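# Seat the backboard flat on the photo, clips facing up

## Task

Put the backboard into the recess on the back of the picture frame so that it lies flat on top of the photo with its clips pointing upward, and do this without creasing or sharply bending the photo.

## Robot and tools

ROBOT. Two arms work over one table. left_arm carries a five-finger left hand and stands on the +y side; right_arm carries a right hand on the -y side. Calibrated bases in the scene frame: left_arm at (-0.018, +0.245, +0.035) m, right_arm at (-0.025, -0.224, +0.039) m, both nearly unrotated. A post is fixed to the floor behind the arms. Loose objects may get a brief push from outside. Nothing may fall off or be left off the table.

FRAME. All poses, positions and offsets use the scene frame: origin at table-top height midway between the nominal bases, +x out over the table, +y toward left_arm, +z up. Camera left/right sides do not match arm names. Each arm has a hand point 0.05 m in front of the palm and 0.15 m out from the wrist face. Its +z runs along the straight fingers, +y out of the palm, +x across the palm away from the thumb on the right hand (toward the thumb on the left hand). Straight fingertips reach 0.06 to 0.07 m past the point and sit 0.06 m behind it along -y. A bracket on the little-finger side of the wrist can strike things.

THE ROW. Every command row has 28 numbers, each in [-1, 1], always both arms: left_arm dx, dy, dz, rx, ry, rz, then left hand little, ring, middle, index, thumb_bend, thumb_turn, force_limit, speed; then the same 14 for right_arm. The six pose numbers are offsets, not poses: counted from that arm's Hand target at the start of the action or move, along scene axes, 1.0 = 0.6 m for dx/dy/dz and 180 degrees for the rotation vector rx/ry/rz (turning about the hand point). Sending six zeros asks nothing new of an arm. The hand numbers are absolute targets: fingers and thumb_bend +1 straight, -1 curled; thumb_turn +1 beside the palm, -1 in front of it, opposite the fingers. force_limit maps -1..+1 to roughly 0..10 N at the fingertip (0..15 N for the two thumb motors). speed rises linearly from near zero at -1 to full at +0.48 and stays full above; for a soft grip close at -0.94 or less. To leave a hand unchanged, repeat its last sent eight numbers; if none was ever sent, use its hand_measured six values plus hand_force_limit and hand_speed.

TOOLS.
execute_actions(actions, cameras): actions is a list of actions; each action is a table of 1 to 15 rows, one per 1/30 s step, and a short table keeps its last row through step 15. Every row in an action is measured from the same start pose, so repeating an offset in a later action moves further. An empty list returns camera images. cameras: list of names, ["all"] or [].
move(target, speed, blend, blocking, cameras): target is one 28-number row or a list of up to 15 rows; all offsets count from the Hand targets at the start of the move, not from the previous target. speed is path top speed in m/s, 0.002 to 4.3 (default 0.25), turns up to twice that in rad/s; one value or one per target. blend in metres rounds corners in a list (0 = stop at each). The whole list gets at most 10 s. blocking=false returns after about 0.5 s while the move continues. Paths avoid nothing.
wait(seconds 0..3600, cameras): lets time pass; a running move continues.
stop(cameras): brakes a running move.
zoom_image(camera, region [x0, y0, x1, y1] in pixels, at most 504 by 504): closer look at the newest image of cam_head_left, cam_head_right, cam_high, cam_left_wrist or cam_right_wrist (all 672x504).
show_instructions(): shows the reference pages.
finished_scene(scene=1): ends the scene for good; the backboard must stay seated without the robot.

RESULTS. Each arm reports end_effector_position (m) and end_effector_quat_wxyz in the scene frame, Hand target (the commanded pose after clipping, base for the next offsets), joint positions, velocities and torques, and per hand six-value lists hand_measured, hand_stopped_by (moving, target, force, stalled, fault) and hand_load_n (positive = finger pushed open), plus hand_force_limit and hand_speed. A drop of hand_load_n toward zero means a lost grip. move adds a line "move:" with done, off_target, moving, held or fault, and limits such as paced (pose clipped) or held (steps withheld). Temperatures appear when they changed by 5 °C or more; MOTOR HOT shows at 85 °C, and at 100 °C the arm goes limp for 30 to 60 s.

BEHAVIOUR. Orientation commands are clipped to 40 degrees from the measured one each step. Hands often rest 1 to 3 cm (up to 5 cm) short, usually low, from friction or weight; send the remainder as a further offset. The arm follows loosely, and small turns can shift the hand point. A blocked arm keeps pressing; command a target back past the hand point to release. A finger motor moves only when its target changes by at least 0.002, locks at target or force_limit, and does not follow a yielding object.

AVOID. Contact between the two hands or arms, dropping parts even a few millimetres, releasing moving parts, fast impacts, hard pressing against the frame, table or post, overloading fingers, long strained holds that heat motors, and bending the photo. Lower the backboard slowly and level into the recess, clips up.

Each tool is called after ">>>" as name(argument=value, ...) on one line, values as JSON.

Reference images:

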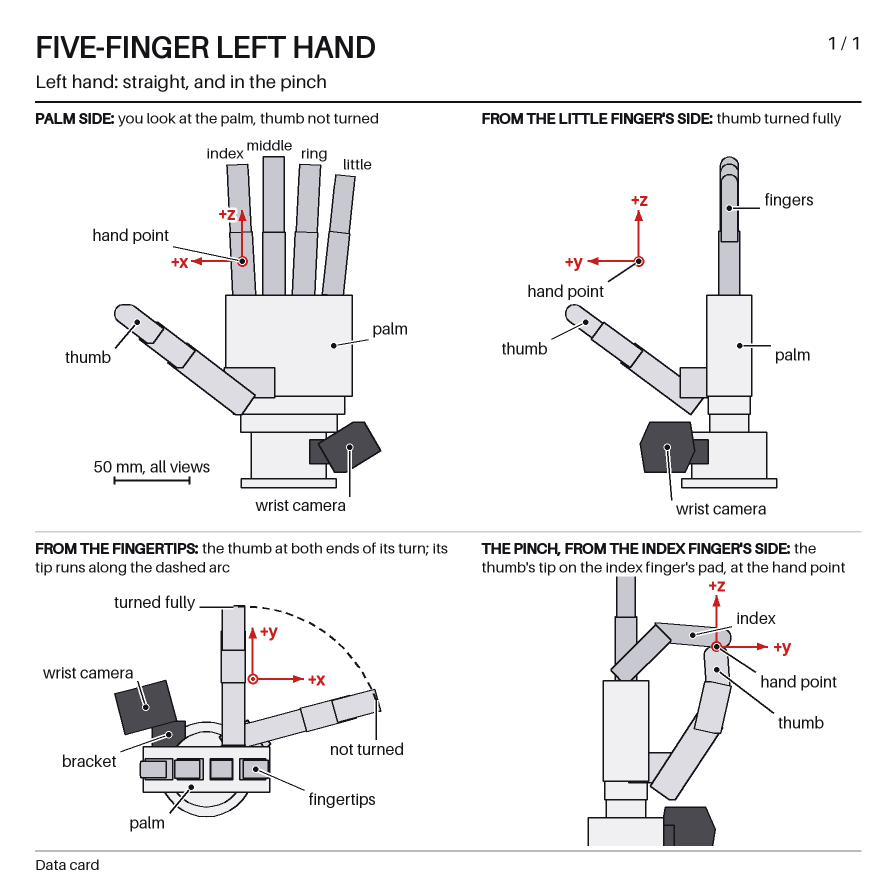

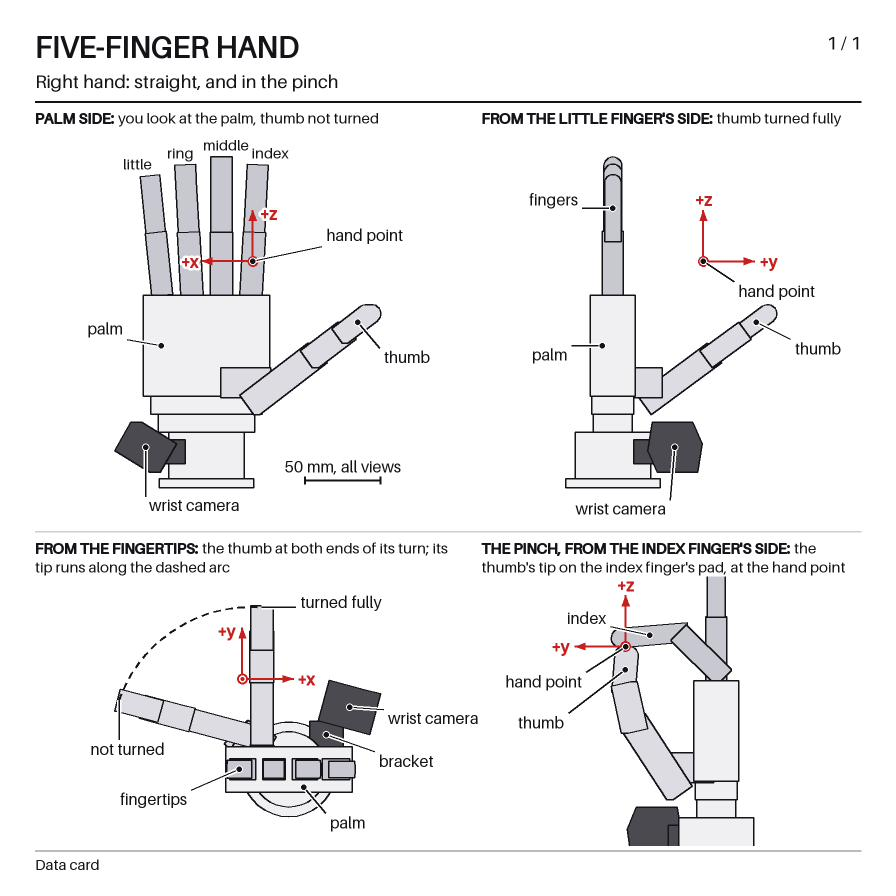

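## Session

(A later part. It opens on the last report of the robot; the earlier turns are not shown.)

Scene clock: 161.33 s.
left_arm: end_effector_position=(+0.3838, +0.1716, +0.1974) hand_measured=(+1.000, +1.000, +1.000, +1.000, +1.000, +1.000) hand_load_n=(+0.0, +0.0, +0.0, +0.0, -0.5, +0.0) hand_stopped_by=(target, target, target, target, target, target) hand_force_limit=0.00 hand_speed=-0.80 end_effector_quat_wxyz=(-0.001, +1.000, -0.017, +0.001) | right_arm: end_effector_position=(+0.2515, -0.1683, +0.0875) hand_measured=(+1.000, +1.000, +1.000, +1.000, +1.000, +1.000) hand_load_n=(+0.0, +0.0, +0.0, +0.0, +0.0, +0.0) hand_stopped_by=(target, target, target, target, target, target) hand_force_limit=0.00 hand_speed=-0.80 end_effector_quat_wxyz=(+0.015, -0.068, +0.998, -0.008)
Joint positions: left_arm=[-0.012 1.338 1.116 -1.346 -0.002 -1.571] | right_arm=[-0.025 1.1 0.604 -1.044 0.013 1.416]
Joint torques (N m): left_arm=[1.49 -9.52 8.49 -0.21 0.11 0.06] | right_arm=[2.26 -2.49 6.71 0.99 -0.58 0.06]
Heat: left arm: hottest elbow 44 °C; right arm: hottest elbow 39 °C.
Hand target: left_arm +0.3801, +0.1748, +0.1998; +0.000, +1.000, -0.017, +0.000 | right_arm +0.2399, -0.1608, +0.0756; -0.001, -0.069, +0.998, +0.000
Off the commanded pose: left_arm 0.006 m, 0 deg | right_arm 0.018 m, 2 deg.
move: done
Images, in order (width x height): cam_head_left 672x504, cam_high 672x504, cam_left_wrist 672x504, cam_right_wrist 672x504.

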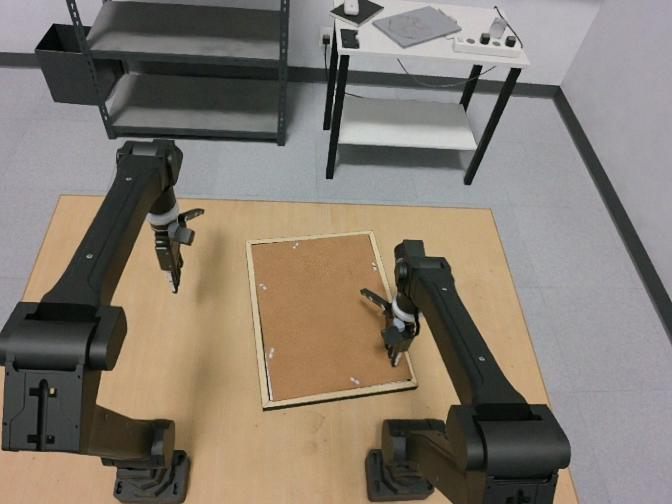

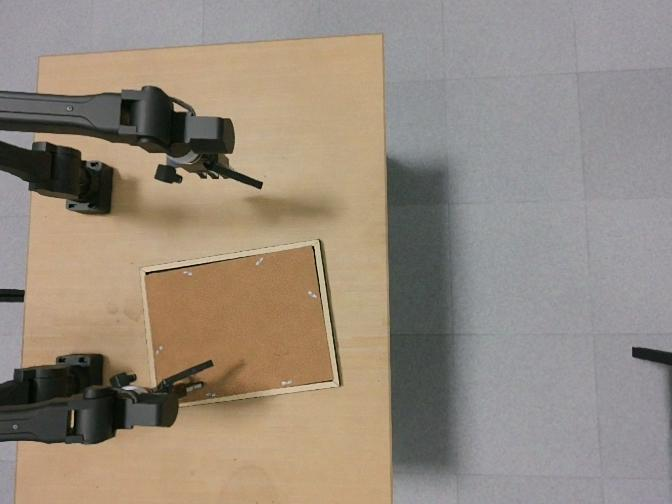

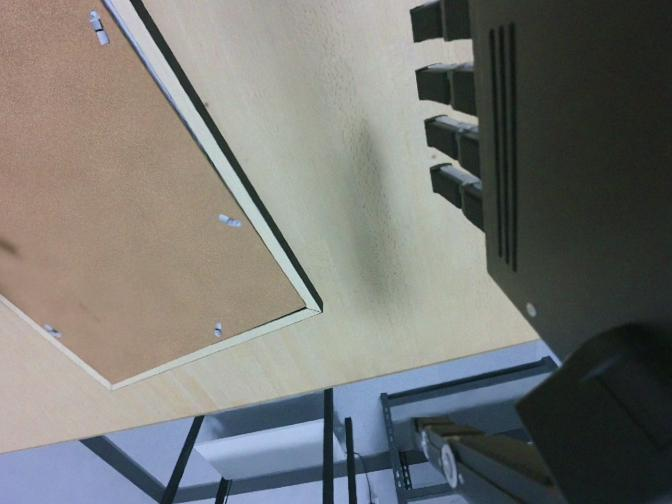

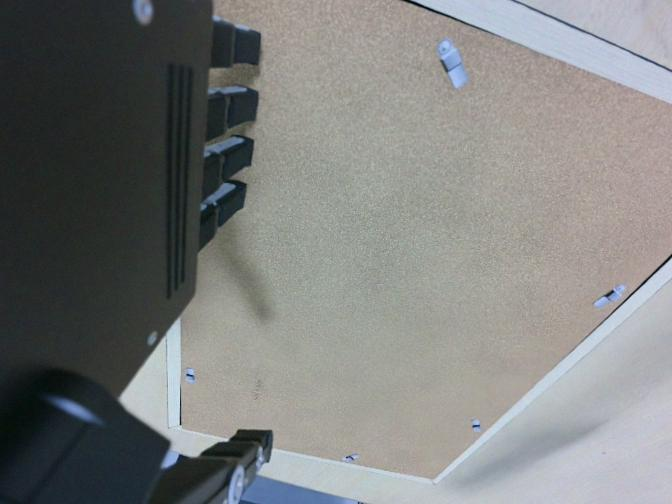

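>>> move(target=[0,0,0,0,0,0,1,1,1,1,1,1,0,-0.8,0,0.015,0,0,0,0,1,1,1,1,1,1,0,-0.8], speed=0.03, cameras=["cam_high","cam_head_left","cam_right_wrist"])

>>> zoom_image(camera="cam_high", region=[130, 230, 350, 410])

>>> zoom_image(camera="cam_head_left", region=[230, 220, 450, 430])

Scene clock: 164.23 s.
left_arm: end_effector_position=(+0.3838, +0.1716, +0.1974) hand_measured=(+1.000, +1.000, +1.000, +1.000, +1.000, +1.000) hand_load_n=(+0.0, +0.0, +0.0, +0.0, +0.0, +0.0) hand_stopped_by=(target, target, target, target, target, target) hand_force_limit=0.00 hand_speed=-0.80 end_effector_quat_wxyz=(-0.001, +1.000, -0.017, +0.001) | right_arm: end_effector_position=(+0.2414, -0.1553, +0.0803) hand_measured=(+1.000, +1.000, +1.000, +1.000, +1.000, +1.000) hand_load_n=(+0.0, +0.0, +0.5, +0.0, +0.0, +0.0) hand_stopped_by=(target, target, target, target, target, target) hand_force_limit=0.00 hand_speed=-0.80 end_effector_quat_wxyz=(+0.004, -0.071, +0.997, -0.002)
Joint positions: left_arm=[-0.012 1.338 1.116 -1.346 -0.002 -1.571] | right_arm=[0.018 1.101 0.582 -1.043 0.003 1.453]
Joint torques (N m): left_arm=[1.49 -9.52 8.5 -0.25 0.11 0.06] | right_arm=[1.73 -2.2 8.47 1.05 -0.21 0.07]
Heat: left arm: hottest elbow 43 °C; right arm: hottest elbow 39 °C.
Hand target: left_arm +0.3801, +0.1748, +0.1998; +0.000, +1.000, -0.017, +0.000 | right_arm +0.2399, -0.1518, +0.0756; -0.001, -0.069, +0.998, +0.000
Off the commanded pose: left_arm 0.006 m, 0 deg | right_arm 0.006 m, 1 deg.
move: done
Images, in order (width x height): cam_head_left 672x504, cam_high 672x504, cam_right_wrist 672x504.

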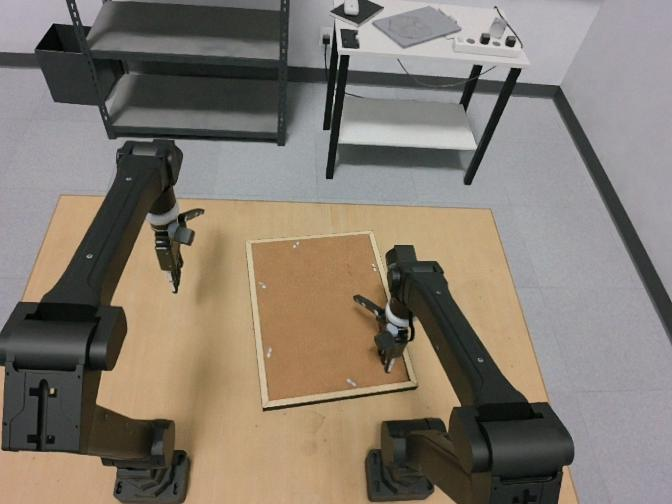

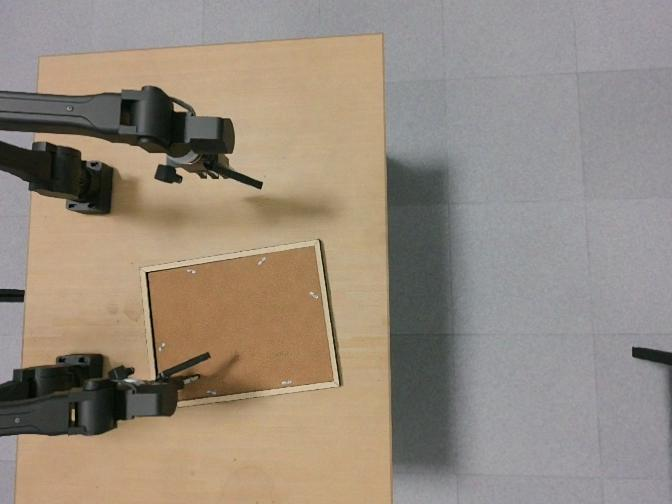

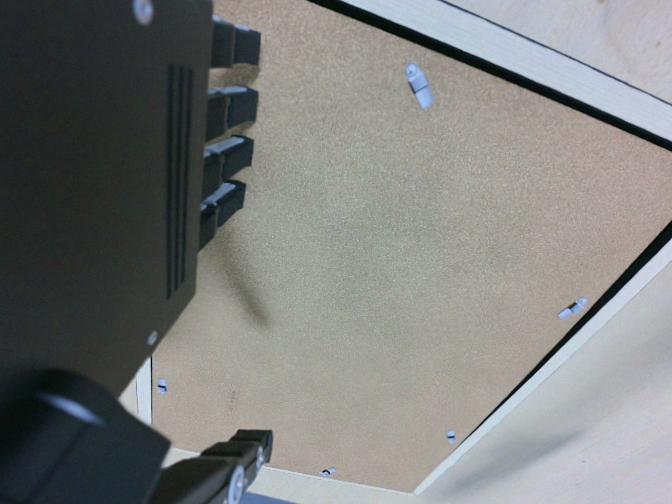

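Scaled by 2.291.

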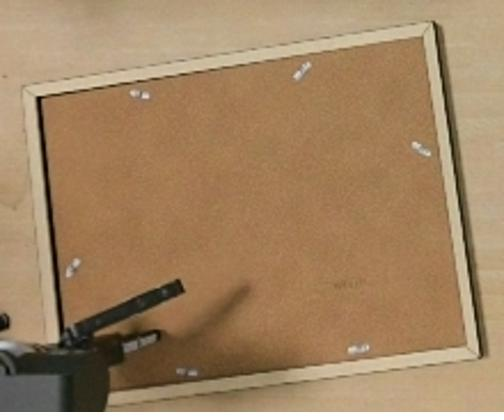

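Scaled by 2.291.

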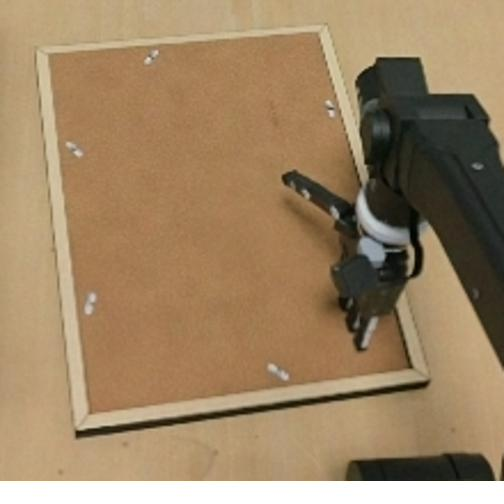

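>>> move(target=[[0,0,0,0,0,0,1,1,1,1,1,1,0,-0.8,0,0,0.1,0,0,0,1,1,1,1,1,1,0,-0.8],[-0,0,0,0,0,0,1,1,1,1,1,1,0,-0.8,0,-0.3,0.2,0,0,0,1,1,1,1,1,1,0,-0.8]], speed=[0.08,0.2], blend=0.01, cameras=["all"])

>>> zoom_image(camera="cam_high", region=[130, 230, 350, 410])

>>> zoom_image(camera="cam_head_left", region=[230, 220, 450, 430])

>>> zoom_image(camera="cam_right_wrist", region=[300, 0, 672, 504])

Scene clock: 172.63 s.
left_arm: end_effector_position=(+0.3838, +0.1716, +0.1974) hand_measured=(+1.000, +1.000, +1.000, +1.000, +1.000, +1.000) hand_load_n=(+0.0, +0.0, +0.0, +0.0, -0.5, +0.0) hand_stopped_by=(target, target, target, target, target, target) hand_force_limit=0.00 hand_speed=-0.80 end_effector_quat_wxyz=(-0.001, +1.000, -0.017, +0.001) | right_arm: end_effector_position=(+0.2322, -0.3226, +0.1847) hand_measured=(+1.000, +1.000, +1.000, +1.000, +1.000, +1.000) hand_load_n=(+0.0, +0.0, +0.0, +0.5, -0.5, +0.0) hand_stopped_by=(target, target, target, target, target, target) hand_force_limit=0.00 hand_speed=-0.80 end_effector_quat_wxyz=(-0.008, -0.068, +0.998, +0.003)
Joint positions: left_arm=[-0.012 1.338 1.116 -1.346 -0.002 -1.571] | right_arm=[-0.605 1.12 0.891 -1.357 0.004 0.836]
Joint torques (N m): left_arm=[1.49 -9.52 8.49 -0.23 0.11 0.06] | right_arm=[-0.62 -3.31 13.38 0.35 -0.22 -0.26]
Heat: left arm: hottest elbow 42 °C; right arm: hottest elbow 39 °C.
Hand target: left_arm +0.3801, +0.1748, +0.1998; +0.000, +1.000, -0.017, +0.000 | right_arm +0.2399, -0.3317, +0.1956; -0.001, -0.069, +0.998, +0.000
Off the commanded pose: left_arm 0.006 m, 0 deg | right_arm 0.016 m, 1 deg.
move: off_target (right_arm)

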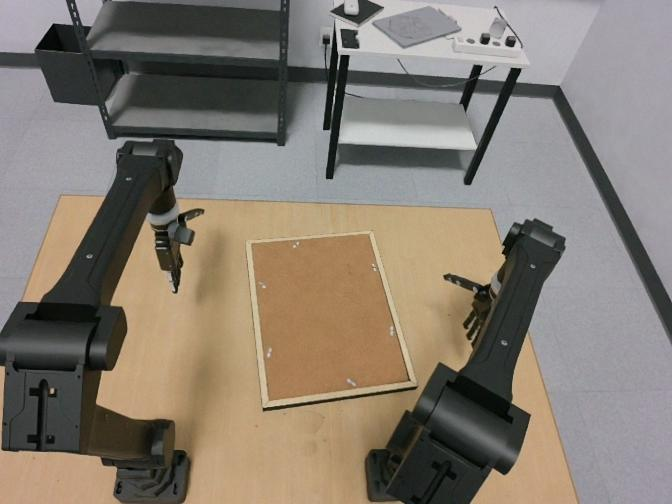

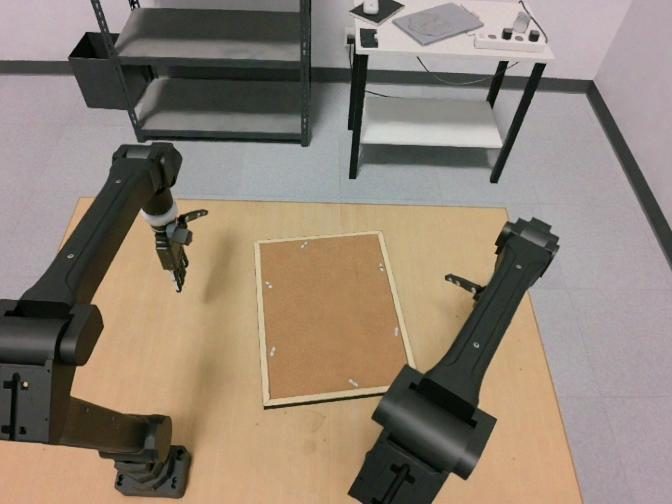

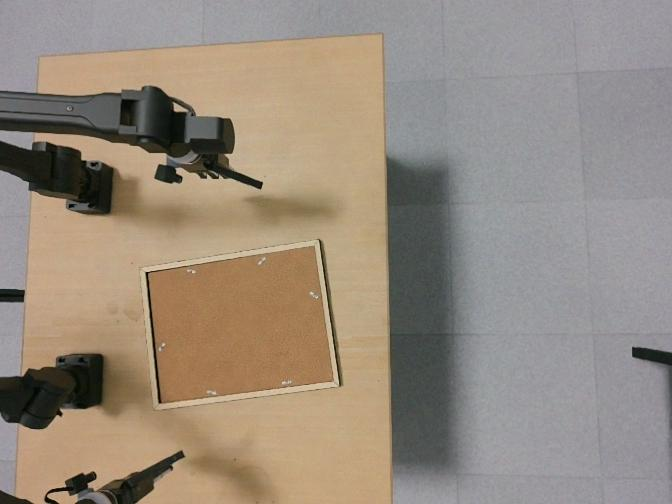

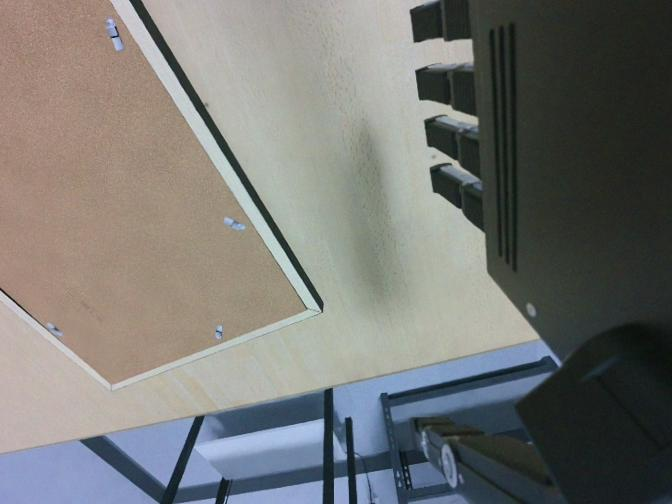

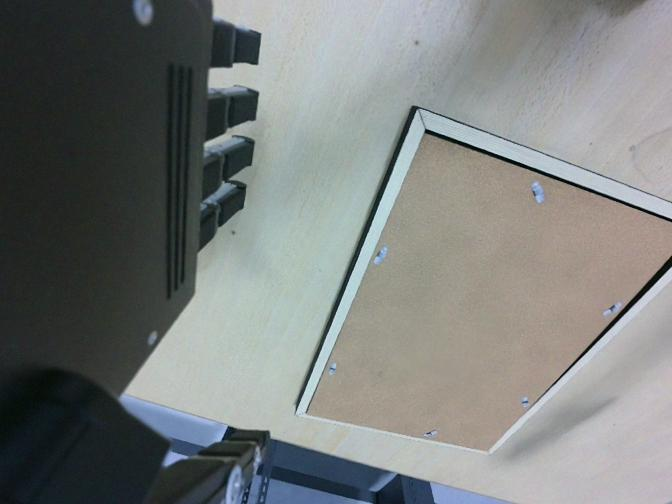

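Scaled by 2.291.

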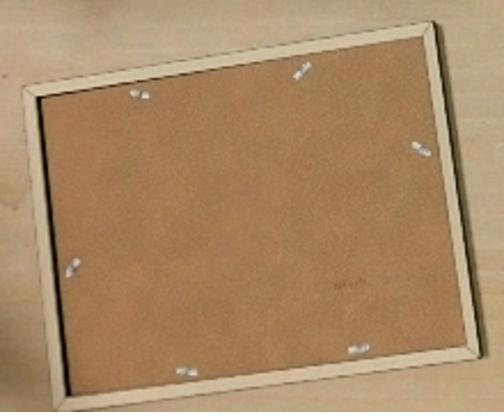

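Scaled by 2.291.

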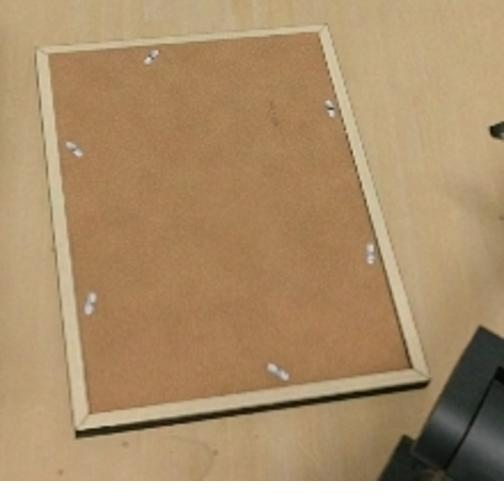

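Scaled by 1.000.

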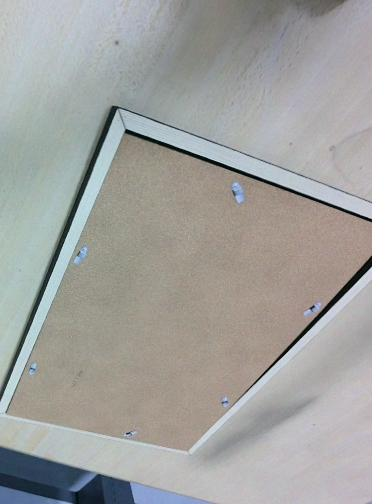

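>>> zoom_image(camera="cam_right_wrist", region=[290, 350, 520, 470])

>>> zoom_image(camera="cam_left_wrist", region=[0, 200, 340, 400])

>>> zoom_image(camera="cam_high", region=[280, 230, 350, 300])

>>> zoom_image(camera="cam_high", region=[280, 330, 350, 400])

>>> zoom_image(camera="cam_head_left", region=[240, 225, 400, 265])

Scaled by 2.191.

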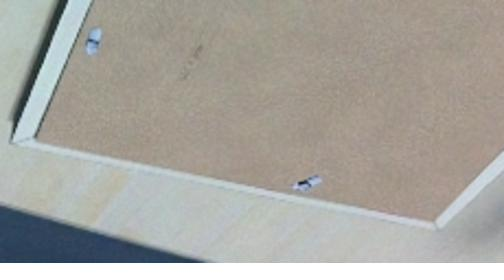

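Scaled by 1.482.

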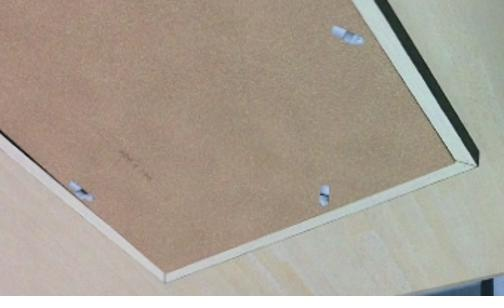

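Scaled by 7.200.

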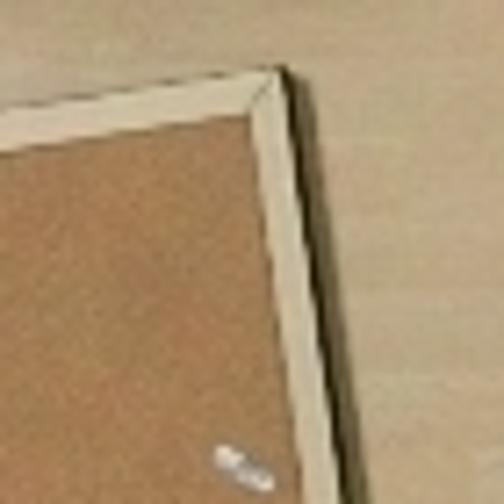

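Scaled by 7.200.

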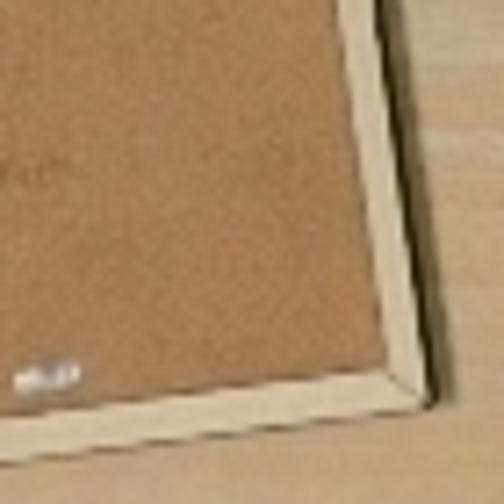

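Scaled by 3.150.

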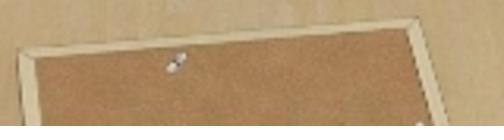

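>>> move(target=[[0,0,0,0,0,0,1,1,1,1,1,1,0,-0.8,0.15,0.3,0.0,0,0,0.25,1,1,1,1,1,1,0,-0.8],[0,0,0,0,0,0,1,1,1,1,1,1,0,-0.8,0.317,0.476,-0.093,0,0,0.489,1,1,1,1,1,1,0,-0.8]], speed=0.2, blend=0.03, cameras=["all"])

Scene clock: 188.67 s.
left_arm: end_effector_position=(+0.3838, +0.1716, +0.1974) hand_measured=(+1.000, +1.000, +1.000, +1.000, +1.000, +1.000) hand_load_n=(+0.0, +0.0, +0.0, +0.0, +0.0, +0.0) hand_stopped_by=(target, target, target, target, target, target) hand_force_limit=0.00 hand_speed=-0.80 end_effector_quat_wxyz=(-0.001, +1.000, -0.017, +0.001) | right_arm: end_effector_position=(+0.4181, -0.0532, +0.1394) hand_measured=(+1.000, +1.000, +1.000, +1.000, +1.000, +1.000) hand_load_n=(+0.0, +0.0, +0.0, +0.0, +0.0, +0.0) hand_stopped_by=(target, target, target, target, target, target) hand_force_limit=0.00 hand_speed=-0.80 end_effector_quat_wxyz=(+0.007, +0.735, -0.678, -0.003)
Joint positions: left_arm=[-0.012 1.338 1.116 -1.346 -0.002 -1.571] | right_arm=[0.275 1.781 1.465 -1.27 0.002 0.201]
Joint torques (N m): left_arm=[1.55 -9.47 8.53 -0.21 0.11 0.06] | right_arm=[1.32 -13.27 12.97 0.75 -0.11 -0.29]
Heat: left arm: hottest elbow 41 °C; right arm: hottest elbow 42 °C.
Hand target: left_arm +0.3801, +0.1748, +0.1998; +0.000, +1.000, -0.017, +0.000 | right_arm +0.4303, -0.0463, +0.1399; +0.000, +0.743, -0.669, +0.001
Off the commanded pose: left_arm 0.006 m, 0 deg | right_arm 0.014 m, 2 deg.
move: off_target (right_arm)

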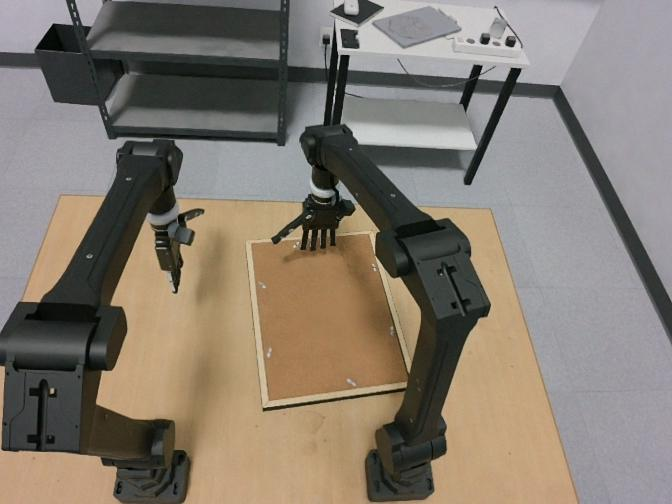

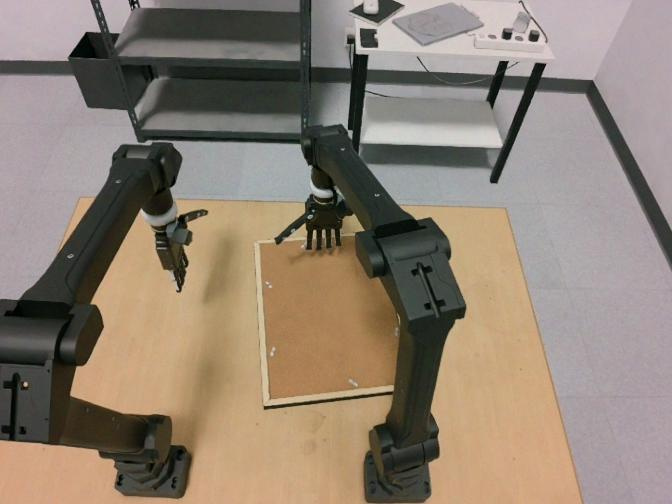

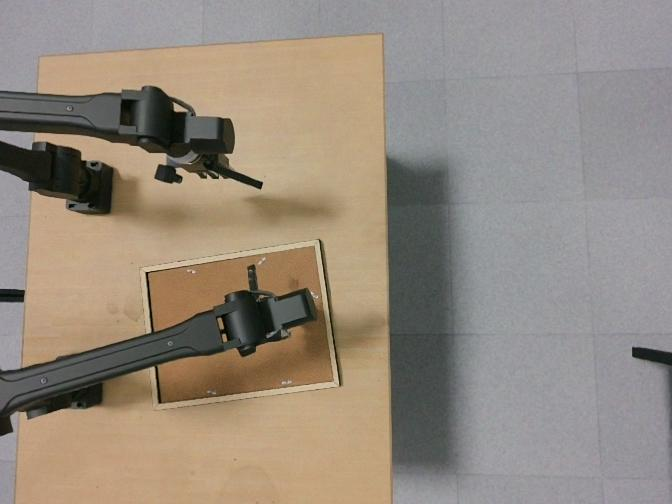

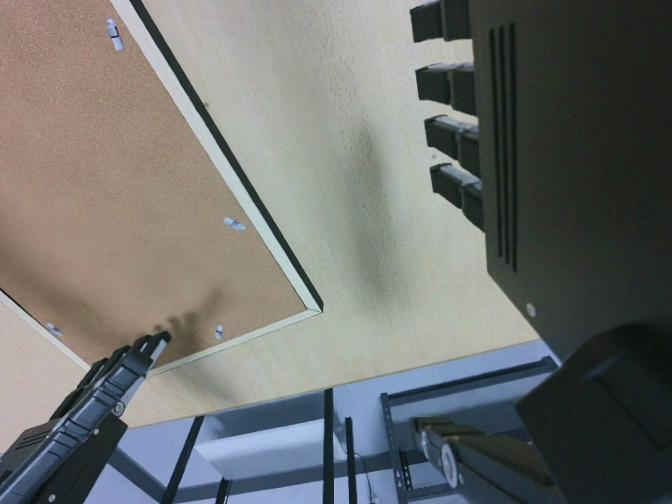

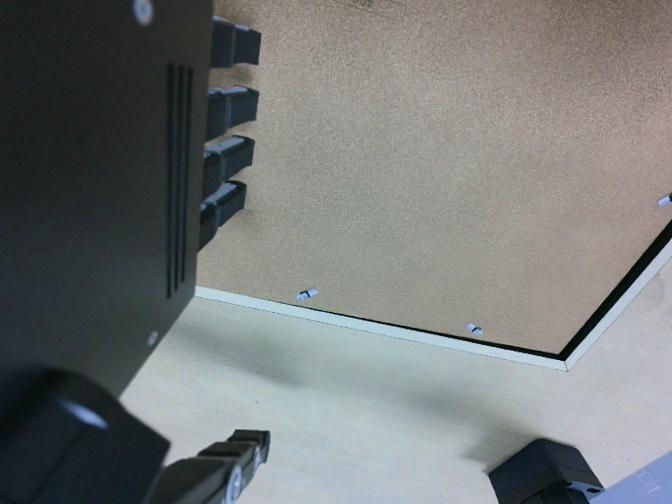

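>>> zoom_image(camera="cam_right_wrist", region=[190, 180, 672, 400])

Scaled by 1.046.

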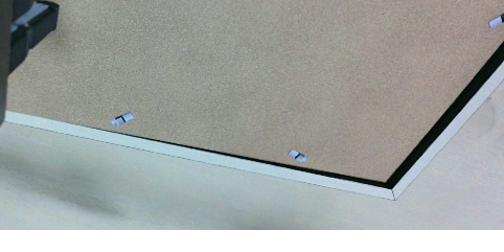

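>>> move(target=[0,0,0,0,0,0,1,1,1,1,1,1,0,-0.8,0,0,-0.07,0,0,0,1,1,1,1,1,1,0,-0.8], speed=0.06, cameras=["cam_right_wrist"])

Scene clock: 192.93 s.
left_arm: end_effector_position=(+0.3838, +0.1716, +0.1974) hand_measured=(+1.000, +1.000, +1.000, +1.000, +1.000, +1.000) hand_load_n=(+0.0, +0.0, +0.0, +0.0, +0.0, +0.0) hand_stopped_by=(target, target, target, target, target, target) hand_force_limit=0.00 hand_speed=-0.80 end_effector_quat_wxyz=(-0.001, +1.000, -0.017, +0.001) | right_arm: end_effector_position=(+0.4332, -0.0489, +0.1116) hand_measured=(+1.000, +1.000, +1.000, +1.000, +1.000, +1.000) hand_load_n=(+0.0, +0.0, +0.0, +0.0, +0.0, +0.0) hand_stopped_by=(target, target, target, target, target, target) hand_force_limit=0.00 hand_speed=-0.80 end_effector_quat_wxyz=(-0.008, +0.735, -0.678, +0.006)
Joint positions: left_arm=[-0.012 1.338 1.116 -1.346 -0.002 -1.571] | right_arm=[0.275 1.82 1.448 -1.179 0.002 0.2]
Joint torques (N m): left_arm=[1.55 -9.47 8.5 -0.23 0.11 0.06] | right_arm=[1.32 -13.98 9.01 1.13 -0.11 -0.28]
Heat: left arm: hottest elbow 41 °C; right arm: hottest elbow 43 °C.
Hand target: left_arm +0.3801, +0.1748, +0.1998; +0.000, +1.000, -0.017, +0.000 | right_arm +0.4303, -0.0463, +0.0979; +0.000, +0.743, -0.669, +0.001
Off the commanded pose: left_arm 0.006 m, 0 deg | right_arm 0.014 m, 2 deg.
move: off_target (right_arm)

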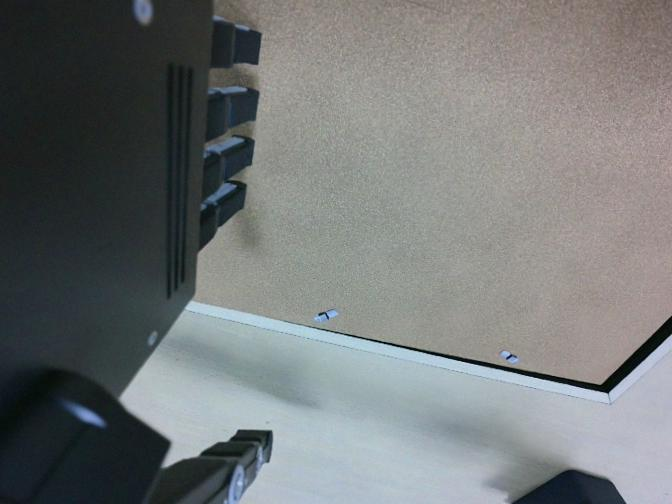

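>>> move(target=[0,0,0,0,0,0,1,1,1,1,1,1,0,-0.8,0,0,-0.025,0,0,0,1,1,1,1,1,1,0,-0.8], speed=0.03, cameras=[])

>>> move(target=[0,0,0,0,0,0,1,1,1,1,1,1,0,-0.8,0,0,-0.012,0,0,0,1,1,1,1,1,1,0,-0.8], speed=0.03, cameras=["cam_right_wrist","cam_left_wrist"])

Scene clock: 195.07 s.
left_arm: end_effector_position=(+0.3838, +0.1716, +0.1974) hand_measured=(+1.000, +1.000, +1.000, +1.000, +1.000, +1.000) hand_load_n=(+0.0, -0.5, +0.0, +0.5, +0.0, +0.0) hand_stopped_by=(target, target, target, target, target, target) hand_force_limit=0.00 hand_speed=-0.80 end_effector_quat_wxyz=(-0.001, +1.000, -0.017, +0.001) | right_arm: end_effector_position=(+0.4338, -0.0487, +0.0972) hand_measured=(+1.000, +1.000, +1.000, +1.000, +1.000, +1.000) hand_load_n=(+0.0, +0.0, +0.0, +0.0, +0.0, +0.0) hand_stopped_by=(target, target, target, target, target, target) hand_force_limit=0.00 hand_speed=-0.80 end_effector_quat_wxyz=(-0.008, +0.735, -0.678, +0.006)
Joint positions: left_arm=[-0.012 1.338 1.116 -1.346 -0.002 -1.571] | right_arm=[0.275 1.835 1.429 -1.144 0.002 0.2]
Joint torques (N m): left_arm=[1.55 -9.41 8.5 -0.24 0.11 0.07] | right_arm=[1.32 -13.8 8.81 1.22 -0.11 -0.28]
Heat: left arm: hottest elbow 41 °C; right arm: hottest elbow 42 °C.
Hand target: left_arm +0.3801, +0.1748, +0.1998; +0.000, +1.000, -0.017, +0.000 | right_arm +0.4302, -0.0463, +0.0828; +0.000, +0.743, -0.669, +0.001
Off the commanded pose: left_arm 0.006 m, 0 deg | right_arm 0.015 m, 2 deg.
move: off_target (right_arm)

Scene clock: 195.80 s.
left_arm: end_effector_position=(+0.3838, +0.1716, +0.1974) hand_measured=(+1.000, +1.000, +1.000, +1.000, +1.000, +1.000) hand_load_n=(+0.0, +0.0, +0.0, +0.0, +0.0, +0.0) hand_stopped_by=(target, target, target, target, target, target) hand_force_limit=0.00 hand_speed=-0.80 end_effector_quat_wxyz=(-0.001, +1.000, -0.017, +0.001) | right_arm: end_effector_position=(+0.4341, -0.0486, +0.0903) hand_measured=(+1.000, +1.000, +1.000, +1.000, +1.000, +1.000) hand_load_n=(+0.0, -0.5, +0.0, +0.0, +0.0, +0.0) hand_stopped_by=(target, target, target, target, target, target) hand_force_limit=0.00 hand_speed=-0.80 end_effector_quat_wxyz=(-0.009, +0.735, -0.678, +0.006)
Joint positions: left_arm=[-0.012 1.338 1.116 -1.346 -0.002 -1.571] | right_arm=[0.275 1.842 1.42 -1.127 0.002 0.2]
Joint torques (N m): left_arm=[1.61 -9.47 8.5 -0.21 0.11 0.06] | right_arm=[1.38 -13.86 8.75 1.13 -0.12 -0.27]
Heat: left arm: hottest elbow 41 °C; right arm: hottest elbow 42 °C.
Hand target: left_arm +0.3801, +0.1748, +0.1998; +0.000, +1.000, -0.017, +0.000 | right_arm +0.4303, -0.0463, +0.0756; +0.000, +0.743, -0.669, +0.001
Off the commanded pose: left_arm 0.006 m, 0 deg | right_arm 0.015 m, 2 deg.
move: off_target (right_arm)
Images, in order (width x height): cam_left_wrist 672x504, cam_right_wrist 672x504.

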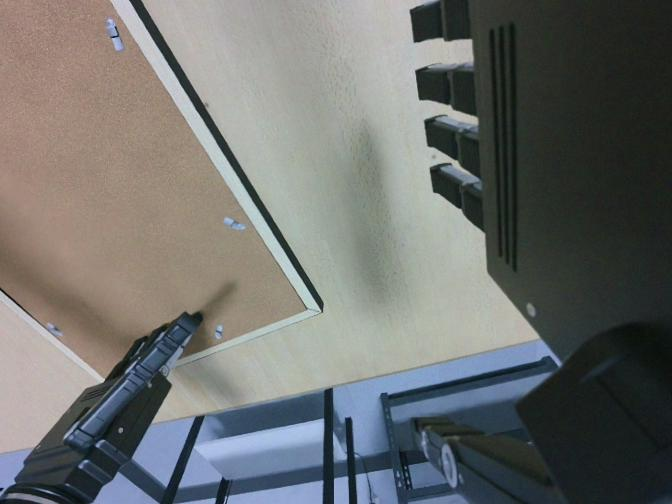

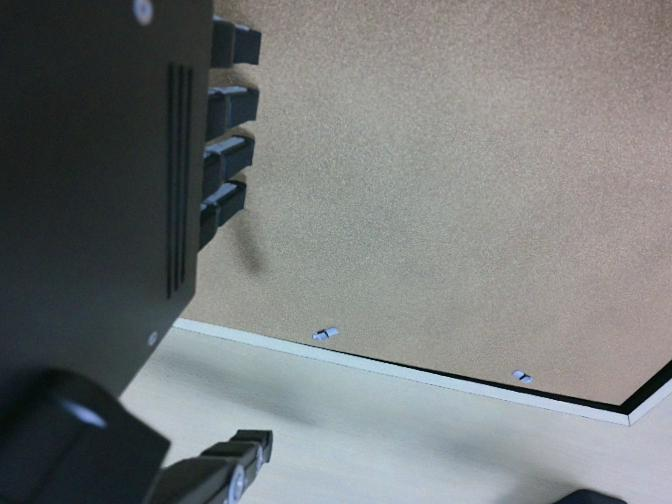

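>>> move(target=[0,0,0,0,0,0,1,1,1,1,1,1,0,-0.8,0,0,-0.012,0,0,0,1,1,1,1,1,1,0,-0.8], speed=0.03, cameras=[])

>>> move(target=[0,0,0,0,0,0,1,1,1,1,1,1,0,-0.8,0,0,-0.01,0,0,0,1,1,1,1,1,1,0,-0.8], speed=0.03, cameras=["cam_right_wrist","cam_left_wrist"])

Scene clock: 197.73 s.
left_arm: end_effector_position=(+0.3838, +0.1716, +0.1974) hand_measured=(+1.000, +1.000, +1.000, +1.000, +1.000, +1.000) hand_load_n=(+0.0, +0.0, +0.0, +0.0, +0.0, +0.0) hand_stopped_by=(target, target, target, target, target, target) hand_force_limit=0.00 hand_speed=-0.80 end_effector_quat_wxyz=(-0.001, +1.000, -0.017, +0.001) | right_arm: end_effector_position=(+0.4361, -0.0481, +0.0868) hand_measured=(+1.000, +1.000, +1.000, +1.000, +1.000, +1.000) hand_load_n=(+0.0, +0.0, +0.0, +0.0, +0.0, +0.0) hand_stopped_by=(target, target, target, target, target, target) hand_force_limit=0.00 hand_speed=-0.80 end_effector_quat_wxyz=(-0.013, +0.735, -0.678, +0.009)
Joint positions: left_arm=[-0.012 1.338 1.116 -1.346 -0.002 -1.571] | right_arm=[0.275 1.844 1.415 -1.111 0.002 0.2]
Joint torques (N m): left_arm=[1.55 -9.47 8.5 -0.23 0.11 0.06] | right_arm=[1.26 -13.33 8.43 1.14 -0.12 -0.28]
Heat: left arm: hottest elbow 41 °C; right arm: hottest elbow 42 °C.
Hand target: left_arm +0.3801, +0.1748, +0.1998; +0.000, +1.000, -0.017, +0.000 | right_arm +0.4302, -0.0463, +0.0684; +0.000, +0.743, -0.669, +0.001
Off the commanded pose: left_arm 0.006 m, 0 deg | right_arm 0.019 m, 2 deg.
move: off_target (right_arm)

Scene clock: 198.23 s.
left_arm: end_effector_position=(+0.3838, +0.1716, +0.1974) hand_measured=(+1.000, +1.000, +1.000, +1.000, +1.000, +1.000) hand_load_n=(+0.0, +0.0, +0.0, +0.0, +0.0, +0.0) hand_stopped_by=(target, target, target, target, target, target) hand_force_limit=0.00 hand_speed=-0.80 end_effector_quat_wxyz=(-0.001, +1.000, -0.017, +0.001) | right_arm: end_effector_position=(+0.4375, -0.0477, +0.0860) hand_measured=(+1.000, +1.000, +1.000, +1.000, +1.000, +1.000) hand_load_n=(+0.0, +0.0, -1.0, +0.0, +0.0, +0.0) hand_stopped_by=(target, target, target, target, target, target) hand_force_limit=0.00 hand_speed=-0.80 end_effector_quat_wxyz=(-0.015, +0.735, -0.678, +0.010)
Joint positions: left_arm=[-0.012 1.338 1.116 -1.346 -0.002 -1.571] | right_arm=[0.275 1.844 1.414 -1.103 0.002 0.199]
Joint torques (N m): left_arm=[1.49 -9.52 8.5 -0.23 0.1 0.06] | right_arm=[1.26 -12.86 7.91 1.39 -0.12 -0.25]
Heat: left arm: hottest elbow 41 °C; right arm: hottest elbow 42 °C.
Hand target: left_arm +0.3801, +0.1748, +0.1998; +0.000, +1.000, -0.017, +0.000 | right_arm +0.4302, -0.0463, +0.0624; +0.001, +0.743, -0.669, +0.000
Off the commanded pose: left_arm 0.006 m, 0 deg | right_arm 0.025 m, 2 deg.
move: off_target (right_arm)
Images, in order (width x height): cam_left_wrist 672x504, cam_right_wrist 672x504.

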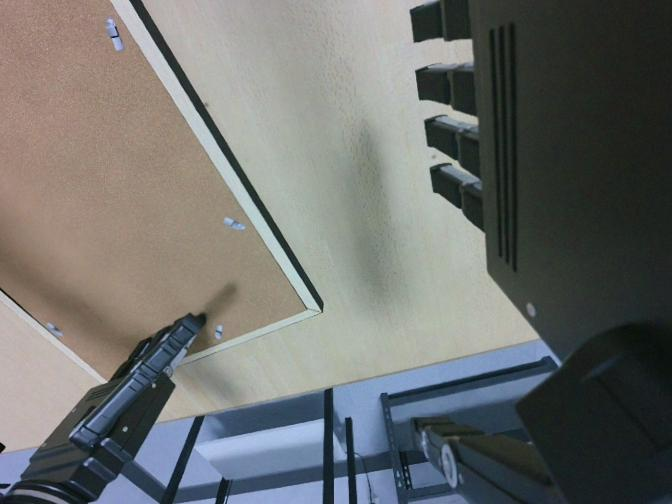

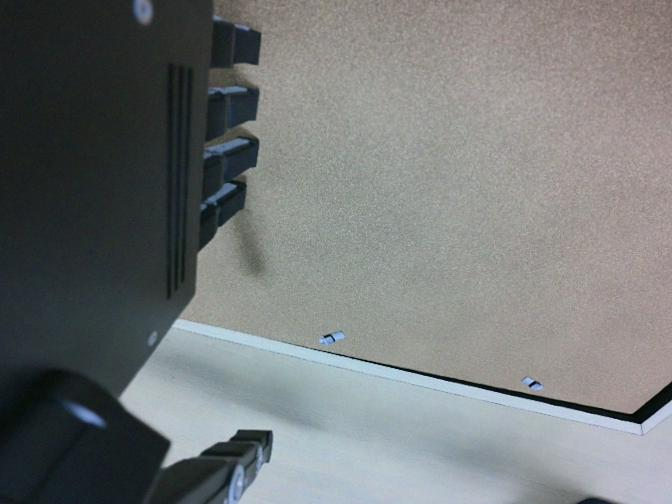

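>>> move(target=[0,0,0,0,0,0,1,1,1,1,1,1,0,-0.8,-0.02,0,0,0,0,0,1,1,1,1,1,1,0,-0.8], speed=0.02, cameras=["cam_right_wrist","cam_left_wrist","cam_high"])

Scene clock: 200.37 s.
left_arm: end_effector_position=(+0.3838, +0.1716, +0.1974) hand_measured=(+1.000, +1.000, +1.000, +1.000, +1.000, +1.000) hand_load_n=(+0.0, +0.0, +0.0, +0.0, +0.0, +0.0) hand_stopped_by=(target, target, target, target, target, target) hand_force_limit=0.00 hand_speed=-0.80 end_effector_quat_wxyz=(-0.001, +1.000, -0.017, +0.001) | right_arm: end_effector_position=(+0.4326, -0.0483, +0.0843) hand_measured=(+1.000, +1.000, +1.000, +1.000, +1.000, +1.000) hand_load_n=(+0.0, +0.0, +0.0, +0.0, -0.5, +0.0) hand_stopped_by=(target, target, target, target, target, target) hand_force_limit=0.00 hand_speed=-0.80 end_effector_quat_wxyz=(-0.020, +0.736, -0.677, +0.013)
Joint positions: left_arm=[-0.012 1.338 1.116 -1.346 -0.002 -1.571] | right_arm=[0.277 1.828 1.386 -1.082 0.002 0.199]
Joint torques (N m): left_arm=[1.55 -9.52 8.5 -0.21 0.11 0.06] | right_arm=[1.79 -13.51 7.01 1.1 -0.11 -0.2]
Heat: left arm: hottest elbow 41 °C; right arm: hottest elbow 42 °C.
Hand target: left_arm +0.3801, +0.1748, +0.1998; +0.000, +1.000, -0.017, +0.000 | right_arm +0.4182, -0.0461, +0.0625; +0.000, +0.743, -0.669, +0.001
Off the commanded pose: left_arm 0.006 m, 0 deg | right_arm 0.026 m, 3 deg.
move: off_target (right_arm)
Images, in order (width x height): cam_high 672x504, cam_left_wrist 672x504, cam_right_wrist 672x504.

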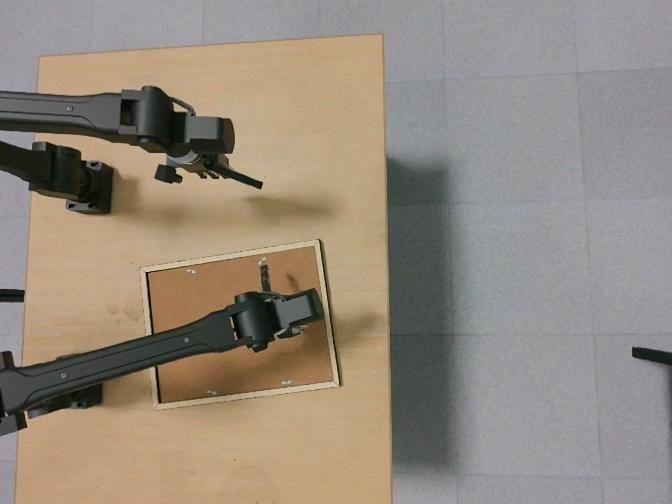

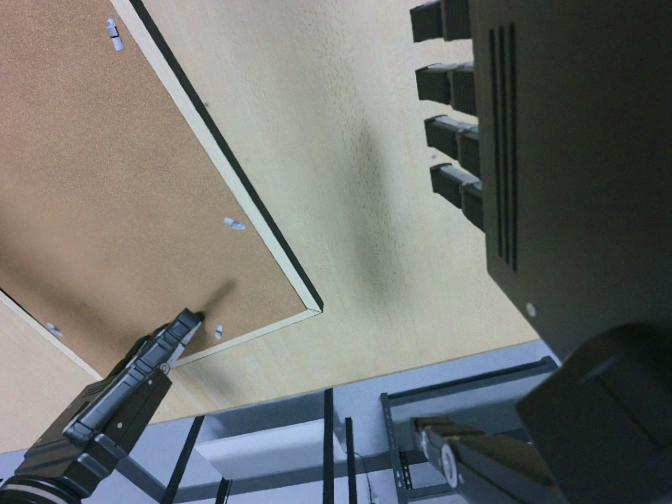

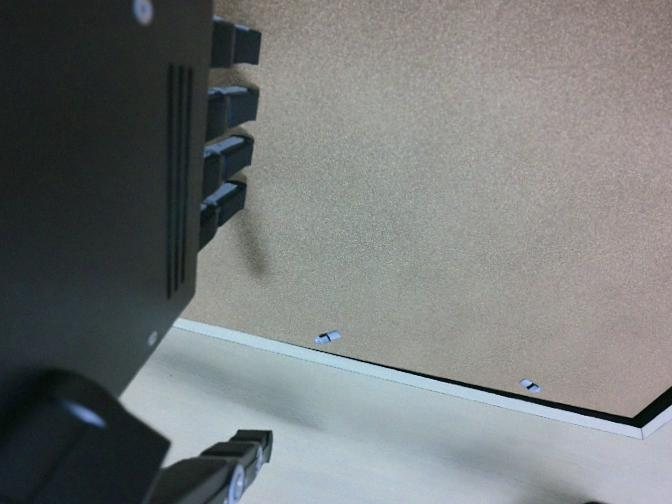

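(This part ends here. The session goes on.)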